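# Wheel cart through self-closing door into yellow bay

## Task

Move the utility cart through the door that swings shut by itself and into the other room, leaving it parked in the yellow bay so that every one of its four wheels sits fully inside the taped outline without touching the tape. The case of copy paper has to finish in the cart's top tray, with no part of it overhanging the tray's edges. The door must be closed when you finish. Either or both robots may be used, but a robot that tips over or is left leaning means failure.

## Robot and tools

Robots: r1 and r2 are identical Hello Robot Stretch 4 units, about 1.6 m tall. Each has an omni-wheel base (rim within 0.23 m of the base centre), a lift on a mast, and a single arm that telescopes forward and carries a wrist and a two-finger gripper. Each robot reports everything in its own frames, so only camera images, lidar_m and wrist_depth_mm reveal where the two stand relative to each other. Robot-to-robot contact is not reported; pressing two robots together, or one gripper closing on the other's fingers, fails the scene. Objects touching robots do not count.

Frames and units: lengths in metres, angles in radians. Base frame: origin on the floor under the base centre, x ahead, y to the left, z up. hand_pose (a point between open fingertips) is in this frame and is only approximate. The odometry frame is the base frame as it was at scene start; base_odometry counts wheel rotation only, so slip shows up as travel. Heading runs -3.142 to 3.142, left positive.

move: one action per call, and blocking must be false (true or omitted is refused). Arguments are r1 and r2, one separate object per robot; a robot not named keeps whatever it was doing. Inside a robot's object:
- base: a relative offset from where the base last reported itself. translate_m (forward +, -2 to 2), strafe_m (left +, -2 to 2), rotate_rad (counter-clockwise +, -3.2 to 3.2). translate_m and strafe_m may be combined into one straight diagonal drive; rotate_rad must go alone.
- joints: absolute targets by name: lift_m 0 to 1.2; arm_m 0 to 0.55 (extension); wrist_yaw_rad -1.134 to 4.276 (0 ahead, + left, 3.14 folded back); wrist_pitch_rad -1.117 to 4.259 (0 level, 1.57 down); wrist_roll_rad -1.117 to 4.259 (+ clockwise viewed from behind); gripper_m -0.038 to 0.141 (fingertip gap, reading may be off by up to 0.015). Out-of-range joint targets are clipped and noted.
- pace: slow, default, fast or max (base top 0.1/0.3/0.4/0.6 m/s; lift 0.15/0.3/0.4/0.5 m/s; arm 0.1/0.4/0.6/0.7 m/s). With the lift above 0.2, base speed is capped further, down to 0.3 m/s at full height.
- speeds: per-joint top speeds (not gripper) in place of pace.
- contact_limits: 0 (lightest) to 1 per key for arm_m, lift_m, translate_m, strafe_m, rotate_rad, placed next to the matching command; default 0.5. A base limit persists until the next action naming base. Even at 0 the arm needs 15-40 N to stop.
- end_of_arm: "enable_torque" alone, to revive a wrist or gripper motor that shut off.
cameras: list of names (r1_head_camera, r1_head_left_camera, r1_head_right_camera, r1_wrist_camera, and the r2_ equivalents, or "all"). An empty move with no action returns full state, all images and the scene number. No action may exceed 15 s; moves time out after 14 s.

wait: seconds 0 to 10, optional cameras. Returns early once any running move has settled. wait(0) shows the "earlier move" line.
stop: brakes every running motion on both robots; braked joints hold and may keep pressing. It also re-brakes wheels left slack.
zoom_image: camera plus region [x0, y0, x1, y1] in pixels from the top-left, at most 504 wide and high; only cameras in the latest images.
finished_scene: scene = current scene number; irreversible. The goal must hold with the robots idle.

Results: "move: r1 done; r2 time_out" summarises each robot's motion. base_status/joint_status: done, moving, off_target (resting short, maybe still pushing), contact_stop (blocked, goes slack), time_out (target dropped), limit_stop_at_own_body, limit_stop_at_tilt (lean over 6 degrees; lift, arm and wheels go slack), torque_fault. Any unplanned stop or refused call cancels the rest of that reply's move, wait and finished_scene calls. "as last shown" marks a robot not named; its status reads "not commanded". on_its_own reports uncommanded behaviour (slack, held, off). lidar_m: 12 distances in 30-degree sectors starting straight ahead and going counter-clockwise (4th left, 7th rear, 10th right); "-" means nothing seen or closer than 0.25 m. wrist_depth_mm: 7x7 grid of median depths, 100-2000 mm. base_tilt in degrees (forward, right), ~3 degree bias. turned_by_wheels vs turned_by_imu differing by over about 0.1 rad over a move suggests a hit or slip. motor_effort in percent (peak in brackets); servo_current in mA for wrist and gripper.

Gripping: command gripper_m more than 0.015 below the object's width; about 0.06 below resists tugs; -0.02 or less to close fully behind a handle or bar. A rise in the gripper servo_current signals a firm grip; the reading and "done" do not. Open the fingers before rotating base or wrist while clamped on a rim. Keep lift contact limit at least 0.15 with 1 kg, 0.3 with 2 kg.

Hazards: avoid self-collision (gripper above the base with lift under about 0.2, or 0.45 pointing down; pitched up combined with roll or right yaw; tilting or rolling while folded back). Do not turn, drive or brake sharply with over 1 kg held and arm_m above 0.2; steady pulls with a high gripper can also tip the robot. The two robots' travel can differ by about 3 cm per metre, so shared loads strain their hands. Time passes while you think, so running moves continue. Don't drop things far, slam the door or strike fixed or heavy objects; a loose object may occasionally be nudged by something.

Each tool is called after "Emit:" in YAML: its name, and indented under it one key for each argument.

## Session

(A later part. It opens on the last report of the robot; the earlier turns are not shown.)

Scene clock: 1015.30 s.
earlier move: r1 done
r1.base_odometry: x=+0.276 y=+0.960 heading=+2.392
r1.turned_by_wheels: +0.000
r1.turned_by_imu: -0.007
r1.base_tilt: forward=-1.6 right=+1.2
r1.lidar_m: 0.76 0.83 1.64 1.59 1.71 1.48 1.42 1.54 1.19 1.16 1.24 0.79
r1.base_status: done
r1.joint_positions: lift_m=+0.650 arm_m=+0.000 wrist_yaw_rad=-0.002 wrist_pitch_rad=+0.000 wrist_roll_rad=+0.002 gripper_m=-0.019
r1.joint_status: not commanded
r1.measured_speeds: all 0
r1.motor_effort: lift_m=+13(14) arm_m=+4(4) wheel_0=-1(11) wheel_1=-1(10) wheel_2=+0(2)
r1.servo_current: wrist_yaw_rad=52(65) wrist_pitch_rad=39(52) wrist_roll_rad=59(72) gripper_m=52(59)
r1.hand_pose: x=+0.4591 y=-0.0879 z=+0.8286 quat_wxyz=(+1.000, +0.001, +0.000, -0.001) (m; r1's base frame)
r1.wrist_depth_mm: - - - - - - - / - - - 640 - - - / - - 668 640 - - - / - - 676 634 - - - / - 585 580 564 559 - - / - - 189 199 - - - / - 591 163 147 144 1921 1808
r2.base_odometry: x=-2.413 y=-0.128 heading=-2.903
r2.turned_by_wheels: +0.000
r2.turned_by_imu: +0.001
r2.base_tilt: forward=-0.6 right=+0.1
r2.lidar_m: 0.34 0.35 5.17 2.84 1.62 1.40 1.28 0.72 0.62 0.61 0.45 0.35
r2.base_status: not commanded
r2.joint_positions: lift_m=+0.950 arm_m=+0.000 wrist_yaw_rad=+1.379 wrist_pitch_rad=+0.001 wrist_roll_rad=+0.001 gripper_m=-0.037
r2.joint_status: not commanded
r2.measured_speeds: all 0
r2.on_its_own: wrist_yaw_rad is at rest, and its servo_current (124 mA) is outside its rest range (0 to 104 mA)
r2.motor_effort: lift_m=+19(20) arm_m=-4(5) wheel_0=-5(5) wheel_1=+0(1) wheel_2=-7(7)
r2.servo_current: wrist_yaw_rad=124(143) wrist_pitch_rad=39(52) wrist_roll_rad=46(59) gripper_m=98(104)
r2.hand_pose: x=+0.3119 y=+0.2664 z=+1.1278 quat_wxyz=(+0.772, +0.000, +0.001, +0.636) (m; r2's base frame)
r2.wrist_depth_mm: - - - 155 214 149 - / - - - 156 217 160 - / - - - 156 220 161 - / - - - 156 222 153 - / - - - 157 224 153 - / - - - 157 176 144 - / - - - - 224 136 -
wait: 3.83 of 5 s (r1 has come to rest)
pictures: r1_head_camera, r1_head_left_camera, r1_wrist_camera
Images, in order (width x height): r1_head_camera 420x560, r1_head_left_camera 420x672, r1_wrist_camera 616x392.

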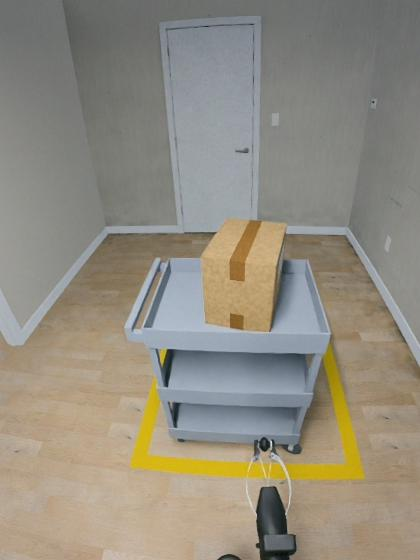

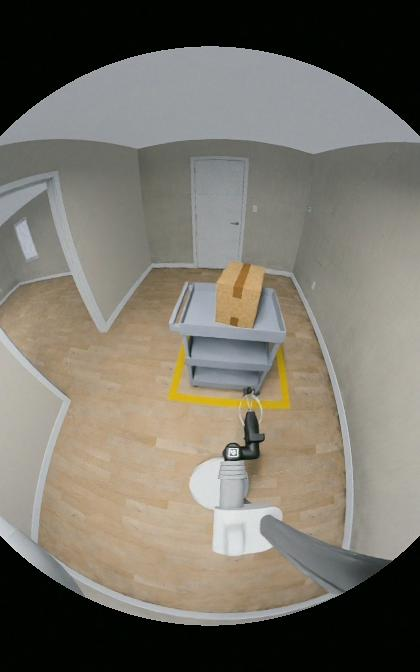

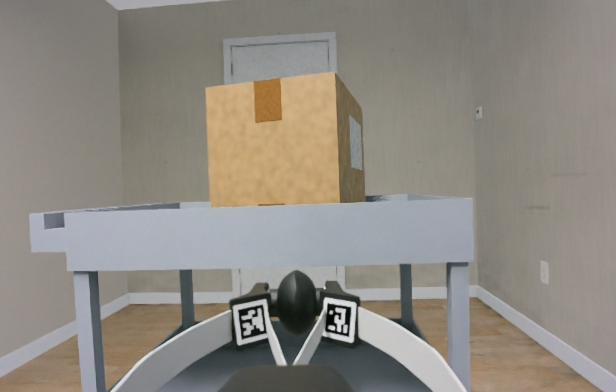

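Emit:
move:
  blocking: false
  r1: {"base":{"translate_m":0.38,"strafe_m":0.04},"pace":"slow"}
  r2: {"joints":{"gripper_m":0.13}}

Emit:
wait:
  seconds: 6
  cameras: ["r1_head_camera","r1_wrist_camera","r2_head_camera"]

Emit:
wait:
  seconds: 3
  cameras: ["r1_head_camera","r2_wrist_camera","r2_head_camera","r1_head_left_camera"]

Scene clock: 1034.20 s.
move: r1 moving; r2 moving
r1.base_odometry: x=+0.266 y=+0.968 heading=+2.393
r1.turned_by_wheels: +0.000
r1.turned_by_imu: +0.000
r1.base_tilt: forward=-1.6 right=+1.3
r1.lidar_m: 0.74 0.83 1.63 1.59 1.72 1.48 1.43 1.55 1.19 1.16 1.24 0.77
r1.base_status: translate_m moving; strafe_m moving
r1.joint_positions: lift_m=+0.650 arm_m=+0.000 wrist_yaw_rad=-0.002 wrist_pitch_rad=+0.000 wrist_roll_rad=+0.002 gripper_m=-0.019
r1.joint_status: not commanded
r1.measured_speeds: translate_m=+0.048 strafe_m=+0.005 rotate_rad=+0.001 lift_m=+0.000 arm_m=+0.000 wrist_yaw_rad=+0.000 wrist_pitch_rad=+0.000 wrist_roll_rad=+0.000
r1.motor_effort: lift_m=+13(14) arm_m=+4(4) wheel_0=+5(6) wheel_1=+5(5) wheel_2=-5(6)
r1.servo_current: wrist_yaw_rad=39(65) wrist_pitch_rad=39(46) wrist_roll_rad=52(65) gripper_m=59(59)
r1.hand_pose: x=+0.4591 y=-0.0879 z=+0.8286 quat_wxyz=(+1.000, +0.001, +0.000, -0.001) (m; r1's base frame)
r1.wrist_depth_mm: - - - - - - - / - - - 640 - - - / - - 661 634 - - - / - - 668 621 - - - / - 603 559 554 544 - - / - - 188 198 - - - / - 591 163 146 144 1808 1808
r2.base_odometry: x=-2.413 y=-0.128 heading=-2.903
r2.turned_by_wheels: +0.000
r2.turned_by_imu: +0.000
r2.base_tilt: forward=-0.6 right=+0.0
r2.lidar_m: 0.34 0.35 5.16 2.78 1.63 1.39 1.26 0.73 0.63 0.62 0.44 0.35
r2.base_status: not commanded
r2.joint_positions: lift_m=+0.950 arm_m=+0.000 wrist_yaw_rad=+1.379 wrist_pitch_rad=+0.001 wrist_roll_rad=+0.001 gripper_m=-0.012
r2.joint_status: gripper_m moving
r2.measured_speeds: all 0
r2.motor_effort: lift_m=+19(20) arm_m=-4(5) wheel_0=-5(5) wheel_1=+0(0) wheel_2=-7(7)
r2.servo_current: wrist_yaw_rad=130(137) wrist_pitch_rad=33(46) wrist_roll_rad=59(59) gripper_m=78(91)
r2.hand_pose: x=+0.3119 y=+0.2664 z=+1.1278 quat_wxyz=(+0.772, +0.000, +0.001, +0.636) (m; r2's base frame)
r2.wrist_depth_mm: - - - 154 228 155 - / - - - 155 231 148 - / - - - 156 235 158 - / - - - 157 237 150 - / - - - 158 218 151 - / - - - 159 180 142 - / - - - - 220 130 -
pictures: none

Scene clock: 1036.10 s.
earlier move: r1 moving; r2 done
r1.base_odometry: x=+0.124 y=+1.075 heading=+2.393
r1.turned_by_wheels: +0.000
r1.turned_by_imu: +0.000
r1.base_tilt: forward=-1.6 right=+1.3
r1.lidar_m: 0.59 0.65 2.00 1.56 1.67 1.66 1.62 1.64 1.22 1.18 1.30 0.60
r1.base_status: translate_m moving; strafe_m moving
r1.joint_positions: lift_m=+0.650 arm_m=+0.000 wrist_yaw_rad=-0.002 wrist_pitch_rad=+0.000 wrist_roll_rad=+0.002 gripper_m=-0.019
r1.joint_status: not commanded
r1.measured_speeds: translate_m=+0.099 strafe_m=+0.009 rotate_rad=-0.002 lift_m=+0.000 arm_m=+0.000 wrist_yaw_rad=+0.000 wrist_pitch_rad=+0.000 wrist_roll_rad=+0.000
r1.motor_effort: lift_m=+13(14) arm_m=+4(4) wheel_0=+5(7) wheel_1=+4(7) wheel_2=-4(7)
r1.servo_current: wrist_yaw_rad=39(72) wrist_pitch_rad=39(46) wrist_roll_rad=46(65) gripper_m=52(59)
r1.hand_pose: x=+0.4591 y=-0.0879 z=+0.8286 quat_wxyz=(+1.000, +0.001, +0.000, -0.001) (m; r1's base frame)
r1.wrist_depth_mm: - - - - - - - / - - 484 452 - - - / - - 484 455 - - - / - - 480 455 574 - - / - - - - - - 362 / 430 - 379 198 373 - 368 / 1863 - 163 146 144 1921 384
r2.base_odometry: x=-2.413 y=-0.128 heading=-2.903
r2.turned_by_wheels: +0.000
r2.turned_by_imu: +0.000
r2.base_tilt: forward=-0.7 right=+0.1
r2.lidar_m: 0.37 0.39 5.18 2.79 1.60 1.38 1.29 0.73 0.60 0.63 0.50 0.38
r2.base_status: not commanded
r2.joint_positions: lift_m=+0.950 arm_m=+0.000 wrist_yaw_rad=+1.379 wrist_pitch_rad=+0.001 wrist_roll_rad=+0.001 gripper_m=+0.130
r2.joint_status: all done
r2.measured_speeds: all 0
r2.motor_effort: lift_m=+19(20) arm_m=-5(5) wheel_0=-7(8) wheel_1=-1(1) wheel_2=-7(7)
r2.servo_current: wrist_yaw_rad=130(137) wrist_pitch_rad=39(46) wrist_roll_rad=52(59) gripper_m=52(143)
r2.hand_pose: x=+0.3119 y=+0.2664 z=+1.1278 quat_wxyz=(+0.772, +0.000, +0.001, +0.636) (m; r2's base frame)
r2.wrist_depth_mm: - - - - 160 214 - / - - - - 160 204 - / - - - - 161 207 165 / - - - - 163 208 165 / - - - - 169 209 175 / - - 218 - 165 185 176 / - - - - 164 210 -
wait: 1.90 of 6 s (r2 has come to rest)
pictures: r1_head_camera, r1_wrist_camera, r2_head_camera
Images, in order (width x height): r1_head_camera 420x560, r1_wrist_camera 616x392, r2_head_camera 420x560.

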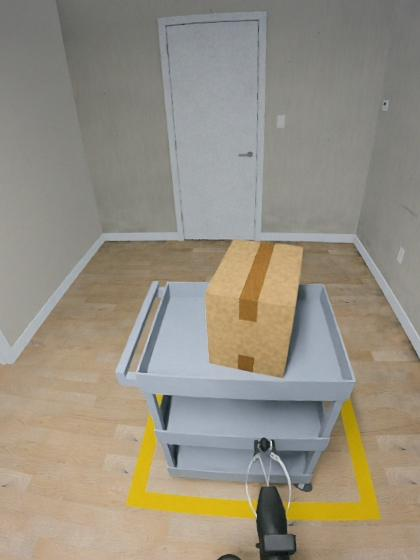

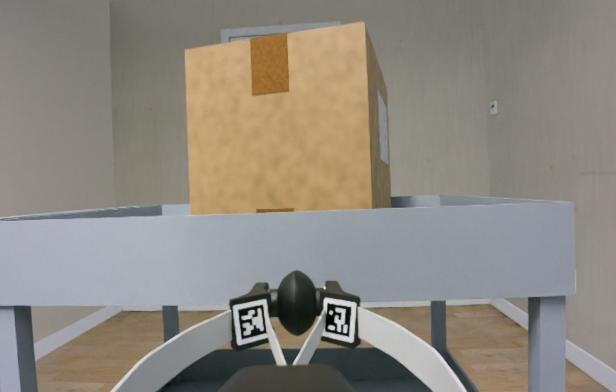

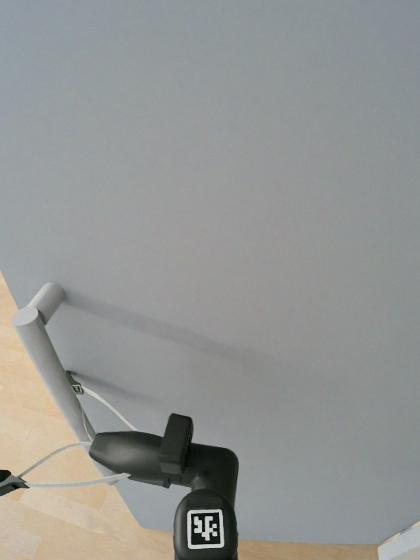

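Scene clock: 1038.80 s.
earlier move: r1 done
r1.base_odometry: x=-0.030 y=+1.190 heading=+2.393
r1.turned_by_wheels: +0.000
r1.turned_by_imu: +0.000
r1.base_tilt: forward=-1.6 right=+1.3
r1.lidar_m: 0.43 0.49 1.87 1.52 1.64 1.86 1.80 1.69 1.28 1.20 1.31 0.47
r1.base_status: done
r1.joint_positions: lift_m=+0.650 arm_m=+0.000 wrist_yaw_rad=-0.002 wrist_pitch_rad=+0.000 wrist_roll_rad=+0.002 gripper_m=-0.020
r1.joint_status: not commanded
r1.measured_speeds: all 0
r1.motor_effort: lift_m=+13(14) arm_m=+4(4) wheel_0=+5(10) wheel_1=+3(7) wheel_2=-5(11)
r1.servo_current: wrist_yaw_rad=65(78) wrist_pitch_rad=46(52) wrist_roll_rad=33(72) gripper_m=46(59)
r1.hand_pose: x=+0.4591 y=-0.0879 z=+0.8286 quat_wxyz=(+1.000, +0.001, +0.000, -0.001) (m; r1's base frame)
r1.wrist_depth_mm: - - 325 310 300 - - / - - 325 310 298 - - / - - 329 310 300 - - / - - 329 314 301 - - / - - - - - - - / - - 183 199 172 - - / 231 144 232 184 155 234 1708
r2.base_odometry: x=-2.413 y=-0.128 heading=-2.903
r2.turned_by_wheels: +0.000
r2.turned_by_imu: +0.000
r2.base_tilt: forward=-0.6 right=+0.1
r2.lidar_m: 0.37 0.37 5.18 2.82 1.64 1.40 1.29 0.75 0.61 0.63 0.46 0.38
r2.base_status: not commanded
r2.joint_positions: lift_m=+0.950 arm_m=+0.000 wrist_yaw_rad=+1.379 wrist_pitch_rad=+0.001 wrist_roll_rad=+0.001 gripper_m=+0.130
r2.joint_status: all done
r2.measured_speeds: all 0
r2.on_its_own: wrist_yaw_rad is at rest, and its servo_current (130 mA) is outside its rest range (0 to 104 mA)
r2.motor_effort: lift_m=+20(20) arm_m=-4(5) wheel_0=-8(8) wheel_1=+0(1) wheel_2=-7(7)
r2.servo_current: wrist_yaw_rad=130(143) wrist_pitch_rad=39(52) wrist_roll_rad=39(65) gripper_m=46(143)
r2.hand_pose: x=+0.3119 y=+0.2664 z=+1.1278 quat_wxyz=(+0.772, +0.000, +0.001, +0.636) (m; r2's base frame)
r2.wrist_depth_mm: - - - - 160 214 - / - - - - 160 204 - / - - - - 161 207 165 / - - - - 163 208 165 / - - - - 169 208 175 / - - 218 - 165 185 175 / - - - - 163 209 -
wait: 2.70 of 3 s (r1 has come to rest)
pictures: r1_head_camera, r1_head_left_camera, r2_head_camera, r2_wrist_camera
Images, in order (width x height): r1_head_camera 420x560, r1_head_left_camera 420x672, r2_head_camera 420x560, r2_wrist_camera 616x392.

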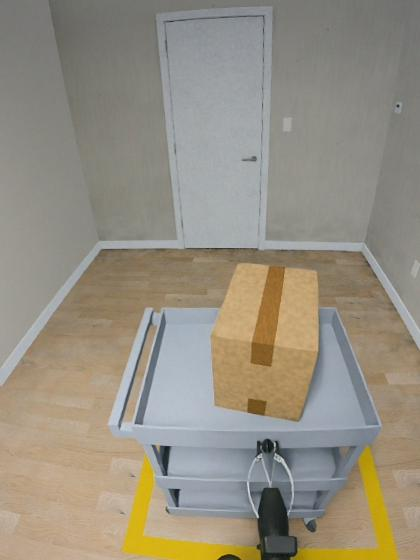

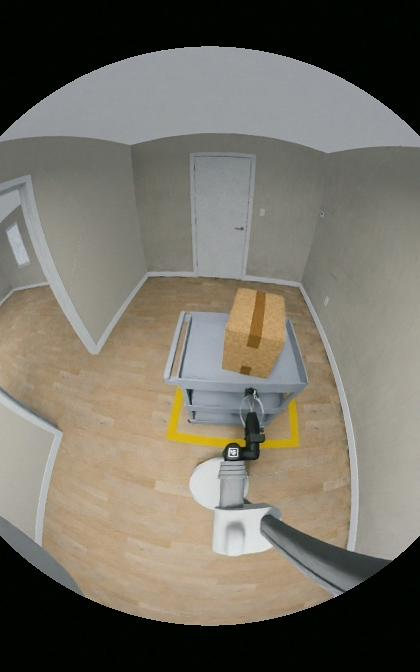

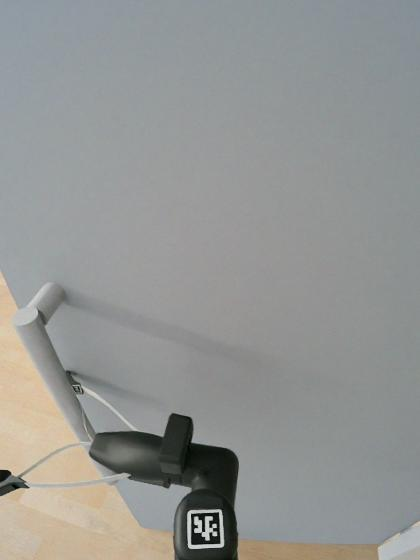

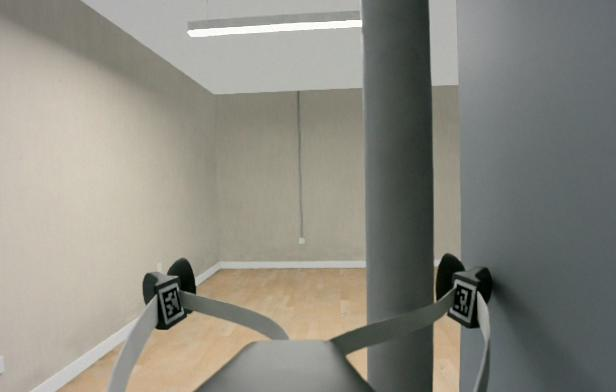

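Emit:
move:
  blocking: false
  r1: {"base":{"translate_m":0.15},"pace":"slow"}
  r2: {"base":{"strafe_m":-0.15,"translate_m":-0.03},"pace":"slow"}

Emit:
wait:
  seconds: 3

Emit:
move:
  blocking: false
  r1: {"base":{"translate_m":-0.4}}

Emit:
wait:
  seconds: 3
  cameras: ["r1_head_camera","r1_head_left_camera","r2_head_camera"]

Emit:
wait:
  seconds: 2
  cameras: ["r1_head_camera","r1_head_left_camera","r2_head_camera"]

Emit:
zoom_image:
  camera: "r1_head_camera"
  region: [60, 330, 400, 559]

Scene clock: 1049.30 s.
move: r1 moving; r2 moving
r1.base_odometry: x=-0.039 y=+1.198 heading=+2.393
r1.turned_by_wheels: +0.000
r1.turned_by_imu: +0.000
r1.base_tilt: forward=-1.6 right=+1.3
r1.lidar_m: 0.43 0.48 1.86 1.54 1.64 1.87 1.81 1.69 1.24 1.24 1.33 0.47
r1.base_status: translate_m moving
r1.joint_positions: lift_m=+0.650 arm_m=+0.000 wrist_yaw_rad=-0.002 wrist_pitch_rad=+0.000 wrist_roll_rad=+0.002 gripper_m=-0.020
r1.joint_status: not commanded
r1.measured_speeds: translate_m=+0.049 strafe_m=+0.000 rotate_rad=+0.001 lift_m=+0.000 arm_m=+0.000 wrist_yaw_rad=+0.000 wrist_pitch_rad=+0.000 wrist_roll_rad=+0.000
r1.motor_effort: lift_m=+13(14) arm_m=+4(4) wheel_0=+7(11) wheel_1=+6(7) wheel_2=-12(14)
r1.servo_current: wrist_yaw_rad=46(52) wrist_pitch_rad=46(46) wrist_roll_rad=59(59) gripper_m=52(52)
r1.hand_pose: x=+0.4591 y=-0.0879 z=+0.8286 quat_wxyz=(+1.000, +0.001, +0.000, -0.001) (m; r1's base frame)
r1.wrist_depth_mm: - - 324 307 296 - - / - - 322 306 296 - - / - - 324 309 296 - - / - - 325 310 298 - - / - - - - - - - / - - 181 198 175 - - / 229 148 230 181 167 231 1708
r2.base_odometry: x=-2.413 y=-0.115 heading=-2.904
r2.turned_by_wheels: -0.001
r2.turned_by_imu: +0.000
r2.base_tilt: forward=-0.6 right=+0.1
r2.lidar_m: 0.38 0.41 5.20 2.82 1.65 1.41 1.26 0.72 0.61 0.62 0.46 0.37
r2.base_status: translate_m moving; strafe_m moving
r2.joint_positions: lift_m=+0.950 arm_m=+0.000 wrist_yaw_rad=+1.379 wrist_pitch_rad=+0.001 wrist_roll_rad=+0.001 gripper_m=+0.130
r2.joint_status: not commanded
r2.measured_speeds: translate_m=-0.012 strafe_m=-0.052 rotate_rad=-0.002 lift_m=+0.000 arm_m=+0.000 wrist_yaw_rad=+0.000 wrist_pitch_rad=+0.000 wrist_roll_rad=+0.000
r2.motor_effort: lift_m=+19(20) arm_m=-4(4) wheel_0=-2(8) wheel_1=-14(14) wheel_2=+7(7)
r2.servo_current: wrist_yaw_rad=117(143) wrist_pitch_rad=33(46) wrist_roll_rad=33(52) gripper_m=46(59)
r2.hand_pose: x=+0.3119 y=+0.2664 z=+1.1278 quat_wxyz=(+0.772, +0.000, +0.001, +0.636) (m; r2's base frame)
r2.wrist_depth_mm: - - - - 169 222 - / - - - - 170 211 176 / - - - - 169 213 169 / - - - - 173 215 171 / - - - - 175 213 171 / - - 218 - 171 191 171 / - - - - 173 217 -
pictures: none

Scene clock: 1051.57 s.
earlier move: r1 done; r2 done
r1.base_odometry: x=-0.139 y=+1.292 heading=+2.393
r1.turned_by_wheels: +0.000
r1.turned_by_imu: +0.000
r1.base_tilt: forward=-1.6 right=+1.2
r1.lidar_m: 0.44 0.52 1.77 1.53 1.63 1.99 1.96 1.70 1.26 1.23 1.32 0.47
r1.base_status: done
r1.joint_positions: lift_m=+0.650 arm_m=+0.000 wrist_yaw_rad=-0.003 wrist_pitch_rad=+0.000 wrist_roll_rad=+0.002 gripper_m=-0.020
r1.joint_status: not commanded
r1.measured_speeds: all 0
r1.motor_effort: lift_m=+14(14) arm_m=+4(4) wheel_0=+4(11) wheel_1=+3(7) wheel_2=-2(14)
r1.servo_current: wrist_yaw_rad=52(72) wrist_pitch_rad=39(52) wrist_roll_rad=52(65) gripper_m=46(52)
r1.hand_pose: x=+0.4591 y=-0.0882 z=+0.8286 quat_wxyz=(+1.000, +0.001, +0.000, -0.001) (m; r1's base frame)
r1.wrist_depth_mm: - - 345 317 293 - - / - - 349 320 296 - - / - - 349 320 294 - - / - - 351 322 297 640 530 / - - - - - - - / - - 183 198 171 - - / 265 251 180 184 162 217 213
r2.base_odometry: x=-2.419 y=+0.024 heading=-2.903
r2.turned_by_wheels: +0.001
r2.turned_by_imu: +0.001
r2.base_tilt: forward=-0.7 right=+0.1
r2.lidar_m: 0.63 0.79 5.33 2.86 1.66 1.39 0.99 0.56 0.47 0.47 0.53 0.56
r2.base_status: done
r2.joint_positions: lift_m=+0.950 arm_m=+0.000 wrist_yaw_rad=+1.397 wrist_pitch_rad=+0.001 wrist_roll_rad=+0.001 gripper_m=+0.130
r2.joint_status: not commanded
r2.measured_speeds: all 0
r2.motor_effort: lift_m=+19(20) arm_m=-4(5) wheel_0=+4(9) wheel_1=-4(15) wheel_2=+6(12)
r2.servo_current: wrist_yaw_rad=39(143) wrist_pitch_rad=39(46) wrist_roll_rad=52(59) gripper_m=46(59)
r2.hand_pose: x=+0.3069 y=+0.2689 z=+1.1278 quat_wxyz=(+0.766, +0.000, +0.001, +0.643) (m; r2's base frame)
r2.wrist_depth_mm: - - - - - - - / - - - - - - - / - - - - - - - / - - - - - - - / - - - - - - - / - - 218 - 220 - - / - - - - - - -
wait: 2.27 of 3 s (r1 and r2 have come to rest)
pictures: none

Scene clock: 1052.07 s.
move: r1 moving
r1.base_odometry: x=-0.116 y=+1.270 heading=+2.393
r1.turned_by_wheels: +0.000
r1.turned_by_imu: +0.000
r1.base_tilt: forward=-1.6 right=+1.3
r1.lidar_m: 0.47 0.54 1.80 1.55 1.62 1.97 1.91 1.69 1.23 1.24 1.32 0.49
r1.base_status: translate_m moving
r1.joint_positions: lift_m=+0.650 arm_m=+0.000 wrist_yaw_rad=-0.003 wrist_pitch_rad=+0.000 wrist_roll_rad=+0.002 gripper_m=-0.020
r1.joint_status: not commanded
r1.measured_speeds: translate_m=-0.121 strafe_m=-0.001 rotate_rad=+0.001 lift_m=+0.000 arm_m=+0.000 wrist_yaw_rad=+0.000 wrist_pitch_rad=+0.000 wrist_roll_rad=+0.000
r1.motor_effort: lift_m=+13(14) arm_m=+4(4) wheel_0=-5(8) wheel_1=-4(7) wheel_2=+8(9)
r1.servo_current: wrist_yaw_rad=52(59) wrist_pitch_rad=39(39) wrist_roll_rad=52(52) gripper_m=46(46)
r1.hand_pose: x=+0.4591 y=-0.0882 z=+0.8286 quat_wxyz=(+1.000, +0.001, +0.000, -0.001) (m; r1's base frame)
r1.wrist_depth_mm: - - 379 347 317 - - / - - 379 347 320 - - / - - 382 347 320 - - / - - 382 347 320 - 569 / - - - - - - - / 293 - 183 199 179 - - / - 287 171 179 154 241 1708
r2: as last shown
r2.turned_by_wheels: +0.000
r2.turned_by_imu: +0.000
r2.lidar_m: 0.71 3.93 5.33 2.83 1.64 1.41 0.97 0.59 0.47 0.46 0.57 0.64
r2.motor_effort: lift_m=+19(20) arm_m=-4(5) wheel_0=+4(4) wheel_1=-4(5) wheel_2=+6(7)
r2.servo_current: wrist_yaw_rad=46(52) wrist_pitch_rad=33(46) wrist_roll_rad=46(52) gripper_m=52(59)
pictures: none

Scene clock: 1054.40 s.
earlier move: r1 done
r1.base_odometry: x=+0.154 y=+1.019 heading=+2.393
r1.turned_by_wheels: +0.000
r1.turned_by_imu: +0.000
r1.base_tilt: forward=-1.6 right=+1.3
r1.lidar_m: 0.83 0.94 1.68 1.52 1.66 1.59 1.56 1.65 1.24 1.21 1.30 0.83
r1.base_status: done
r1.joint_positions: lift_m=+0.650 arm_m=+0.000 wrist_yaw_rad=-0.003 wrist_pitch_rad=+0.000 wrist_roll_rad=+0.002 gripper_m=-0.020
r1.joint_status: not commanded
r1.measured_speeds: all 0
r1.motor_effort: lift_m=+13(14) arm_m=+4(4) wheel_0=-2(8) wheel_1=-1(8) wheel_2=+0(10)
r1.servo_current: wrist_yaw_rad=39(59) wrist_pitch_rad=46(52) wrist_roll_rad=52(65) gripper_m=46(52)
r1.hand_pose: x=+0.4591 y=-0.0882 z=+0.8286 quat_wxyz=(+1.000, +0.001, +0.000, -0.001) (m; r1's base frame)
r1.wrist_depth_mm: - - - - - - - / - - - - - - - / - - - 715 946 - - / - - - 707 931 - - / - - - - - - - / - - - 199 1008 - - / - 1921 163 146 144 1756 1808
r2.base_odometry: x=-2.419 y=+0.024 heading=-2.903
r2.turned_by_wheels: +0.000
r2.turned_by_imu: +0.000
r2.base_tilt: forward=-0.7 right=+0.1
r2.lidar_m: 3.36 3.89 5.34 2.87 1.65 1.41 0.97 0.53 0.47 0.48 0.57 0.86
r2.base_status: not commanded
r2.joint_positions: lift_m=+0.950 arm_m=+0.000 wrist_yaw_rad=+1.397 wrist_pitch_rad=+0.001 wrist_roll_rad=+0.001 gripper_m=+0.130
r2.joint_status: not commanded
r2.measured_speeds: all 0
r2.motor_effort: lift_m=+20(20) arm_m=-4(5) wheel_0=+4(4) wheel_1=-5(5) wheel_2=+6(7)
r2.servo_current: wrist_yaw_rad=46(59) wrist_pitch_rad=46(46) wrist_roll_rad=33(59) gripper_m=52(65)
r2.hand_pose: x=+0.3069 y=+0.2689 z=+1.1278 quat_wxyz=(+0.766, +0.000, +0.001, +0.643) (m; r2's base frame)
r2.wrist_depth_mm: - - - - - - - / - - - - - - - / - - - - - - - / - - - - - - - / - - - - - - - / - - 218 - 219 - - / - - - - - - -
wait: 2.33 of 3 s (r1 has come to rest)
pictures: r1_head_camera, r1_head_left_camera, r2_head_camera
Images, in order (width x height): r1_head_camera 420x560, r1_head_left_camera 420x672, r2_head_camera 420x560.

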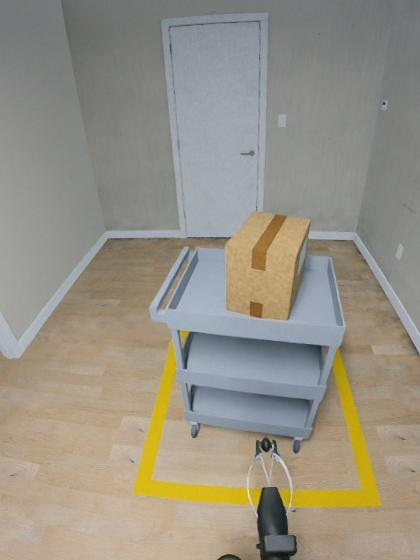

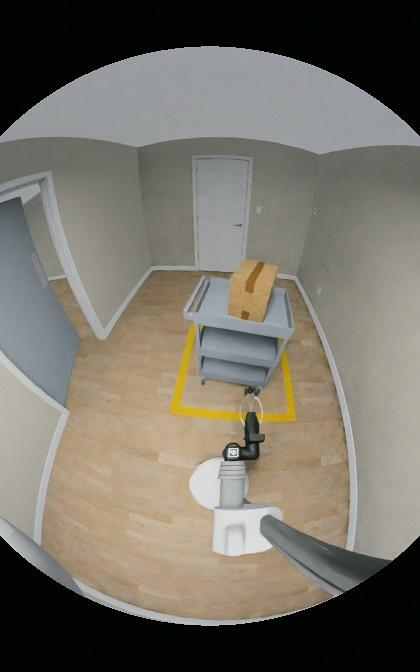

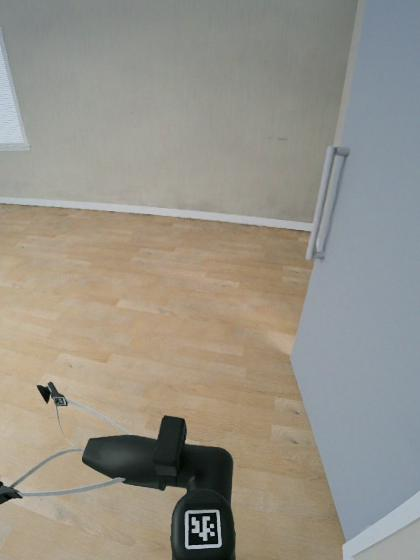

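Scene clock: 1056.40 s.
r1.base_odometry: x=+0.154 y=+1.019 heading=+2.393
r1.turned_by_wheels: +0.000
r1.turned_by_imu: +0.000
r1.base_tilt: forward=-1.6 right=+1.2
r1.lidar_m: 0.84 0.95 1.67 1.54 1.62 1.59 1.54 1.66 1.23 1.21 1.29 0.85
r1.base_status: done
r1.joint_positions: lift_m=+0.650 arm_m=+0.000 wrist_yaw_rad=-0.003 wrist_pitch_rad=+0.000 wrist_roll_rad=+0.002 gripper_m=-0.020
r1.joint_status: not commanded
r1.measured_speeds: all 0
r1.motor_effort: lift_m=+13(14) arm_m=+3(4) wheel_0=-2(8) wheel_1=-1(8) wheel_2=+0(10)
r1.servo_current: wrist_yaw_rad=59(59) wrist_pitch_rad=46(52) wrist_roll_rad=39(65) gripper_m=46(52)
r1.hand_pose: x=+0.4591 y=-0.0882 z=+0.8286 quat_wxyz=(+1.000, +0.001, +0.000, -0.001) (m; r1's base frame)
r1.wrist_depth_mm: - - - - - - - / - - - - - - - / - - - 715 960 - - / - - - 707 931 - - / - - - - - - - / - - - 198 1008 - - / - 1863 163 146 144 1661 1808
r2.base_odometry: x=-2.419 y=+0.024 heading=-2.903
r2.turned_by_wheels: +0.000
r2.turned_by_imu: +0.000
r2.base_tilt: forward=-0.7 right=+0.1
r2.lidar_m: 3.34 3.91 5.33 2.83 1.65 1.40 0.97 0.55 0.45 0.48 0.56 0.95
r2.base_status: not commanded
r2.joint_positions: lift_m=+0.950 arm_m=+0.000 wrist_yaw_rad=+1.397 wrist_pitch_rad=+0.001 wrist_roll_rad=+0.001 gripper_m=+0.130
r2.joint_status: not commanded
r2.measured_speeds: all 0
r2.motor_effort: lift_m=+19(20) arm_m=-4(5) wheel_0=+4(4) wheel_1=-4(5) wheel_2=+7(7)
r2.servo_current: wrist_yaw_rad=52(59) wrist_pitch_rad=39(46) wrist_roll_rad=39(59) gripper_m=46(65)
r2.hand_pose: x=+0.3069 y=+0.2689 z=+1.1278 quat_wxyz=(+0.766, +0.000, +0.001, +0.643) (m; r2's base frame)
r2.wrist_depth_mm: - - - - - - - / - - - - - - - / - - - - - - - / - - - - - - - / - - - - - - - / - - 218 - 219 - - / - - - - - - -
wait: 2.00 s; at rest by 0.27 s
pictures: r1_head_camera, r1_head_left_camera, r2_head_camera
Images, in order (width x height): r1_head_camera 420x560, r1_head_left_camera 420x672, r2_head_camera 420x560.

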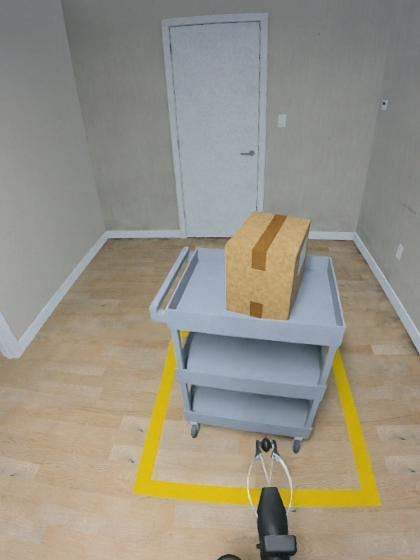

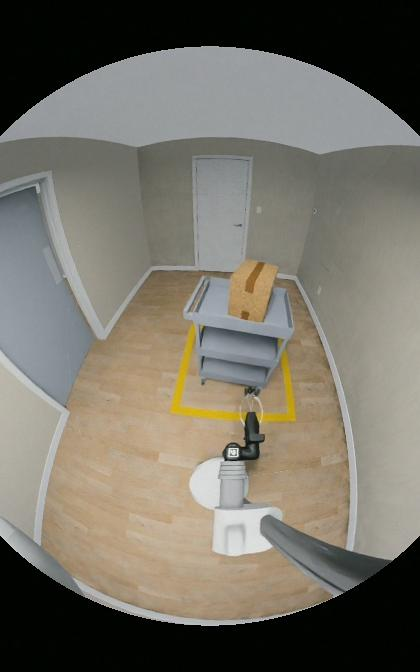

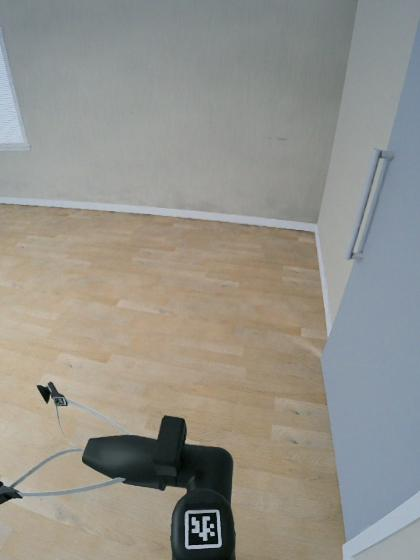

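Scaled by 1.482 from the camera's 420x560 image, which has a finer 600x800 frame.

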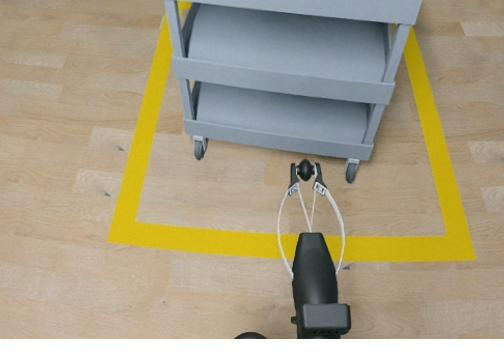

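Emit:
move:
  blocking: false
  r1: {"base":{"strafe_m":0.9,"translate_m":0.3},"pace":"fast"}

Emit:
wait:
  seconds: 6

Emit:
move:
  blocking: false
  r1: {"base":{"rotate_rad":-0.85}}

Emit:
wait:
  seconds: 3
  cameras: ["r1_head_camera","r2_head_left_camera","r2_head_camera","r1_head_left_camera"]

Emit:
zoom_image:
  camera: "r1_head_camera"
  region: [0, 200, 419, 559]

Scene clock: 1064.07 s.
move: r1 moving
r1.base_odometry: x=+0.110 y=+0.995 heading=+2.393
r1.turned_by_wheels: +0.000
r1.turned_by_imu: +0.000
r1.base_tilt: forward=-1.6 right=+1.3
r1.lidar_m: 0.82 2.00 1.61 1.51 1.61 1.62 1.56 1.69 1.30 1.26 1.35 0.84
r1.base_status: translate_m moving; strafe_m moving
r1.joint_positions: lift_m=+0.650 arm_m=+0.000 wrist_yaw_rad=-0.003 wrist_pitch_rad=+0.000 wrist_roll_rad=+0.002 gripper_m=-0.020
r1.joint_status: not commanded
r1.measured_speeds: translate_m=+0.061 strafe_m=+0.184 rotate_rad=-0.003 lift_m=+0.000 arm_m=+0.000 wrist_yaw_rad=+0.000 wrist_pitch_rad=+0.000 wrist_roll_rad=+0.000
r1.motor_effort: lift_m=+13(14) arm_m=+4(4) wheel_0=-9(11) wheel_1=+12(12) wheel_2=-4(6)
r1.servo_current: wrist_yaw_rad=59(59) wrist_pitch_rad=46(46) wrist_roll_rad=59(59) gripper_m=39(59)
r1.hand_pose: x=+0.4591 y=-0.0882 z=+0.8286 quat_wxyz=(+1.000, +0.001, +0.000, -0.001) (m; r1's base frame)
r1.wrist_depth_mm: - - - - - - - / - - - - - - - / - - - 715 778 - - / - - - 715 676 - - / - - - - - 585 - / - - - 199 - - - / - - 163 146 144 585 1808
r2: as last shown
r2.lidar_m: 3.35 3.90 5.32 2.82 1.61 1.39 0.97 0.55 0.47 0.46 0.57 0.99
r2.motor_effort: lift_m=+19(19) arm_m=-4(5) wheel_0=+4(5) wheel_1=-4(5) wheel_2=+7(7)
r2.servo_current: wrist_yaw_rad=46(59) wrist_pitch_rad=46(46) wrist_roll_rad=59(59) gripper_m=46(52)
pictures: none

Scene clock: 1067.23 s.
earlier move: r1 done
r1.base_odometry: x=-0.679 y=+0.564 heading=+2.393
r1.turned_by_wheels: +0.000
r1.turned_by_imu: +0.005
r1.base_tilt: forward=-1.6 right=+1.3
r1.lidar_m: 2.02 0.97 0.75 0.64 0.66 1.02 1.78 1.94 2.19 2.14 0.89 0.88
r1.base_status: done
r1.joint_positions: lift_m=+0.650 arm_m=+0.000 wrist_yaw_rad=-0.002 wrist_pitch_rad=+0.000 wrist_roll_rad=+0.002 gripper_m=-0.020
r1.joint_status: not commanded
r1.measured_speeds: all 0
r1.motor_effort: lift_m=+13(14) arm_m=+4(4) wheel_0=-2(13) wheel_1=-1(14) wheel_2=+0(6)
r1.servo_current: wrist_yaw_rad=52(65) wrist_pitch_rad=46(46) wrist_roll_rad=52(72) gripper_m=46(59)
r1.hand_pose: x=+0.4591 y=-0.0881 z=+0.8286 quat_wxyz=(+1.000, +0.001, +0.000, -0.001) (m; r1's base frame)
r1.wrist_depth_mm: - - - - - - - / - - - - - - - / - - - - - - - / 917 - - - - - - / 904 - - - - - - / 891 - 189 198 - - - / 891 132 172 184 154 1808 1863
r2.base_odometry: x=-2.419 y=+0.024 heading=-2.903
r2.turned_by_wheels: +0.000
r2.turned_by_imu: +0.000
r2.base_tilt: forward=-0.7 right=+0.0
r2.lidar_m: 3.35 3.88 5.33 2.82 1.64 1.40 0.99 0.57 0.46 0.48 0.57 1.01
r2.base_status: not commanded
r2.joint_positions: lift_m=+0.950 arm_m=+0.000 wrist_yaw_rad=+1.397 wrist_pitch_rad=+0.001 wrist_roll_rad=+0.001 gripper_m=+0.130
r2.joint_status: not commanded
r2.measured_speeds: all 0
r2.motor_effort: lift_m=+20(20) arm_m=-4(5) wheel_0=+4(5) wheel_1=-5(5) wheel_2=+7(7)
r2.servo_current: wrist_yaw_rad=52(59) wrist_pitch_rad=46(52) wrist_roll_rad=39(59) gripper_m=46(59)
r2.hand_pose: x=+0.3069 y=+0.2689 z=+1.1278 quat_wxyz=(+0.766, +0.000, +0.001, +0.643) (m; r2's base frame)
r2.wrist_depth_mm: - - - - - - - / - - - - - - - / - - - - - - - / - - - - - - - / - - - - - - - / - - 218 - 218 - - / - - - - - - -
wait: 3.17 of 6 s (r1 has come to rest)
pictures: none

Scene clock: 1067.73 s.
move: r1 moving
r1.base_odometry: x=-0.679 y=+0.564 heading=+2.140
r1.turned_by_wheels: -0.252
r1.turned_by_imu: -0.253
r1.base_tilt: forward=-1.6 right=+1.3
r1.lidar_m: 2.89 1.24 0.80 0.64 0.64 0.82 1.64 1.82 2.22 2.14 1.09 0.88
r1.base_status: rotate_rad moving
r1.joint_positions: lift_m=+0.650 arm_m=+0.000 wrist_yaw_rad=-0.002 wrist_pitch_rad=+0.000 wrist_roll_rad=+0.002 gripper_m=-0.020
r1.joint_status: not commanded
r1.measured_speeds: translate_m=+0.000 strafe_m=-0.001 rotate_rad=-0.972 lift_m=+0.000 arm_m=+0.000 wrist_yaw_rad=+0.000 wrist_pitch_rad=+0.000 wrist_roll_rad=+0.000
r1.motor_effort: lift_m=+13(14) arm_m=+4(4) wheel_0=+6(9) wheel_1=+8(8) wheel_2=+6(8)
r1.servo_current: wrist_yaw_rad=65(72) wrist_pitch_rad=33(46) wrist_roll_rad=39(65) gripper_m=46(52)
r1.hand_pose: x=+0.4591 y=-0.0881 z=+0.8286 quat_wxyz=(+1.000, +0.001, +0.000, -0.001) (m; r1's base frame)
r1.wrist_depth_mm: - - - - - - - / - - - - - - - / - - - - - - - / - - - - - - - / - - - - - - - / - - - 198 - - - / - 1808 180 183 154 842 -
r2: as last shown
r2.lidar_m: 3.33 3.88 5.33 2.83 1.66 1.41 0.98 0.57 0.47 0.47 0.58 1.00
r2.motor_effort: lift_m=+19(19) arm_m=-4(5) wheel_0=+4(4) wheel_1=-4(5) wheel_2=+7(7)
r2.servo_current: wrist_yaw_rad=39(52) wrist_pitch_rad=46(46) wrist_roll_rad=52(59) gripper_m=59(59)
r2.wrist_depth_mm: - - - - - - - / - - - - - - - / - - - - - - - / - - - - - - - / - - - - - - - / - - 217 - 219 - - / - - - - - - -
pictures: none

Scene clock: 1068.83 s.
earlier move: r1 done
r1.base_odometry: x=-0.679 y=+0.564 heading=+1.543
r1.turned_by_wheels: -0.597
r1.turned_by_imu: -0.601
r1.base_tilt: forward=-1.6 right=+1.3
r1.lidar_m: 0.86 2.92 1.28 0.84 0.62 0.65 0.77 1.37 1.80 2.11 2.14 1.22
r1.base_status: done
r1.joint_positions: lift_m=+0.650 arm_m=+0.000 wrist_yaw_rad=-0.002 wrist_pitch_rad=+0.000 wrist_roll_rad=+0.002 gripper_m=-0.020
r1.joint_status: not commanded
r1.measured_speeds: all 0
r1.motor_effort: lift_m=+13(14) arm_m=+4(4) wheel_0=+3(9) wheel_1=+2(8) wheel_2=+1(8)
r1.servo_current: wrist_yaw_rad=52(72) wrist_pitch_rad=33(46) wrist_roll_rad=52(72) gripper_m=46(52)
r1.hand_pose: x=+0.4591 y=-0.0881 z=+0.8286 quat_wxyz=(+1.000, +0.001, +0.000, -0.001) (m; r1's base frame)
r1.wrist_depth_mm: - - - - - - - / - - - - - - - / - - - 931 - - - / - - - 946 - - - / - - - - - - - / - - 1078 199 1078 - - / - - 163 146 144 - -
r2.base_odometry: x=-2.419 y=+0.024 heading=-2.903
r2.turned_by_wheels: +0.000
r2.turned_by_imu: +0.000
r2.base_tilt: forward=-0.7 right=+0.1
r2.lidar_m: 3.35 3.92 5.35 2.82 1.66 1.41 0.96 0.56 0.48 0.47 0.56 1.02
r2.base_status: not commanded
r2.joint_positions: lift_m=+0.950 arm_m=+0.000 wrist_yaw_rad=+1.397 wrist_pitch_rad=+0.001 wrist_roll_rad=+0.001 gripper_m=+0.130
r2.joint_status: not commanded
r2.measured_speeds: all 0
r2.motor_effort: lift_m=+19(20) arm_m=-4(5) wheel_0=+4(5) wheel_1=-4(5) wheel_2=+7(7)
r2.servo_current: wrist_yaw_rad=52(59) wrist_pitch_rad=33(46) wrist_roll_rad=46(59) gripper_m=46(59)
r2.hand_pose: x=+0.3069 y=+0.2689 z=+1.1278 quat_wxyz=(+0.766, +0.000, +0.001, +0.643) (m; r2's base frame)
r2.wrist_depth_mm: - - - - - - - / - - - - - - - / - - - - - - - / - - - - - - - / - - - - - - - / - - 218 - 219 - - / - - - - - - -
wait: 1.10 of 3 s (r1 has come to rest)
pictures: r1_head_camera, r1_head_left_camera, r2_head_camera, r2_head_left_camera
Images, in order (width x height): r1_head_camera 420x560, r1_head_left_camera 420x672, r2_head_camera 420x560, r2_head_left_camera 420x672.

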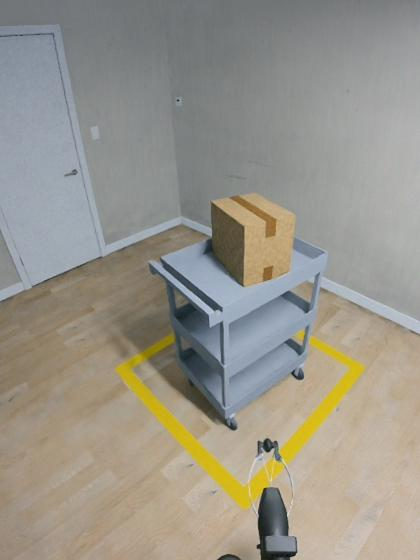

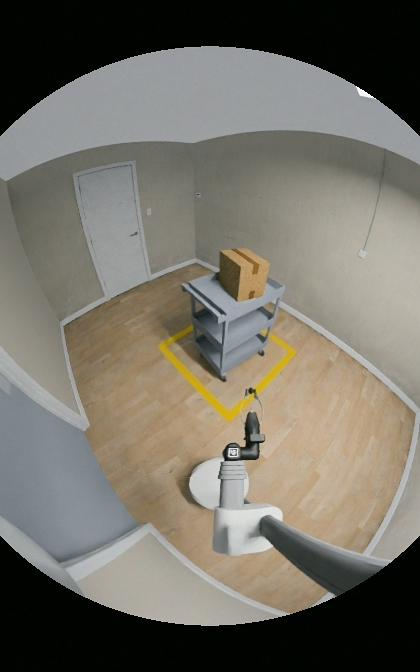

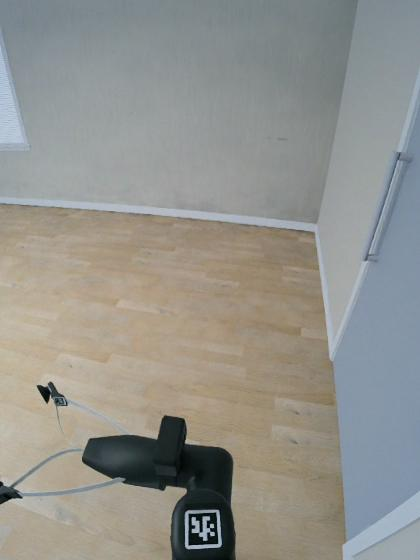

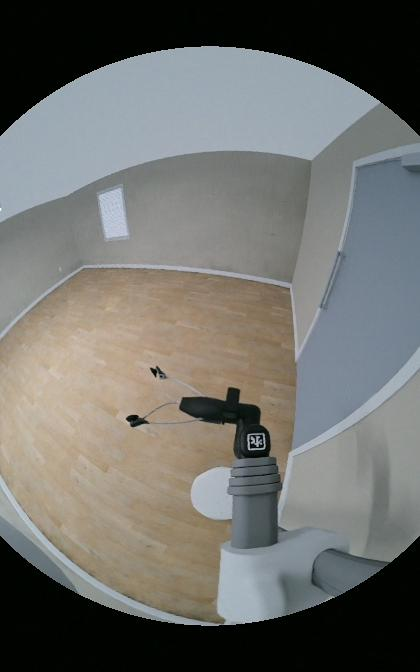

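Scaled by 1.203 from the camera's 420x560 image, which has a finer 600x800 frame.

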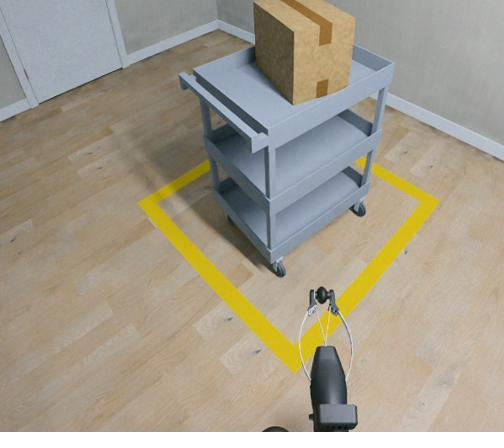

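Emit:
wait:
  seconds: 1
  cameras: ["r2_head_camera","r1_head_left_camera"]

Scene clock: 1074.30 s.
r1.base_odometry: x=-0.679 y=+0.564 heading=+1.543
r1.turned_by_wheels: +0.000
r1.turned_by_imu: +0.000
r1.base_tilt: forward=-1.6 right=+1.2
r1.lidar_m: 0.86 2.92 1.27 0.83 0.63 0.63 0.75 1.40 1.82 2.16 2.14 1.23
r1.base_status: done
r1.joint_positions: lift_m=+0.650 arm_m=+0.000 wrist_yaw_rad=-0.002 wrist_pitch_rad=+0.000 wrist_roll_rad=+0.002 gripper_m=-0.020
r1.joint_status: not commanded
r1.measured_speeds: all 0
r1.motor_effort: lift_m=+13(14) arm_m=+4(4) wheel_0=+3(9) wheel_1=+2(8) wheel_2=+1(8)
r1.servo_current: wrist_yaw_rad=33(72) wrist_pitch_rad=46(46) wrist_roll_rad=33(72) gripper_m=46(52)
r1.hand_pose: x=+0.4591 y=-0.0881 z=+0.8286 quat_wxyz=(+1.000, +0.001, +0.000, -0.001) (m; r1's base frame)
r1.wrist_depth_mm: - - - - - - - / - - - - - - - / - - - 946 - - - / - - - 931 - - - / - - - - - - - / - - 1098 199 1060 - - / - - 163 146 144 - -
r2.base_odometry: x=-2.419 y=+0.024 heading=-2.903
r2.turned_by_wheels: +0.000
r2.turned_by_imu: +0.001
r2.base_tilt: forward=-0.7 right=+0.0
r2.lidar_m: 3.34 3.87 5.33 2.86 1.64 1.41 0.99 0.56 0.44 0.47 0.58 0.99
r2.base_status: not commanded
r2.joint_positions: lift_m=+0.950 arm_m=+0.000 wrist_yaw_rad=+1.397 wrist_pitch_rad=+0.001 wrist_roll_rad=+0.001 gripper_m=+0.130
r2.joint_status: not commanded
r2.measured_speeds: all 0
r2.motor_effort: lift_m=+19(20) arm_m=-4(5) wheel_0=+4(5) wheel_1=-5(5) wheel_2=+7(7)
r2.servo_current: wrist_yaw_rad=52(59) wrist_pitch_rad=39(46) wrist_roll_rad=52(59) gripper_m=46(59)
r2.hand_pose: x=+0.3069 y=+0.2689 z=+1.1278 quat_wxyz=(+0.766, +0.000, +0.001, +0.643) (m; r2's base frame)
r2.wrist_depth_mm: - - - - - - - / - - - - - - - / - - - - - - - / - - - - - - - / - - - - - - - / - - 218 - 219 - - / - - - - - - -
wait: 1.00 s; at rest from the start
pictures: r1_head_left_camera, r2_head_camera
Images, in order (width x height): r1_head_left_camera 420x672, r2_head_camera 420x560.

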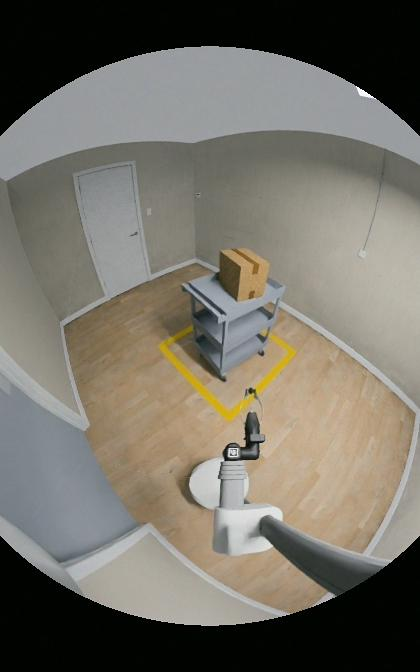

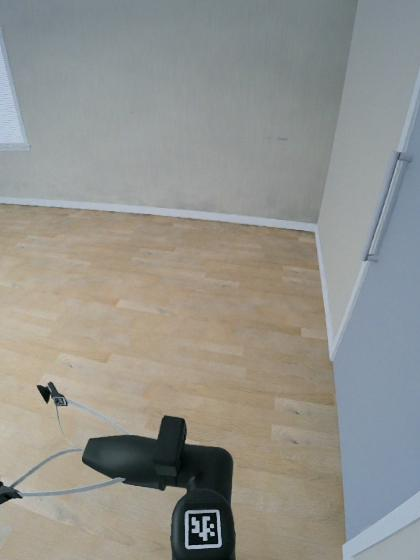

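Emit:
finished_scene:
  scene: 2

The scene is finished: the task was done.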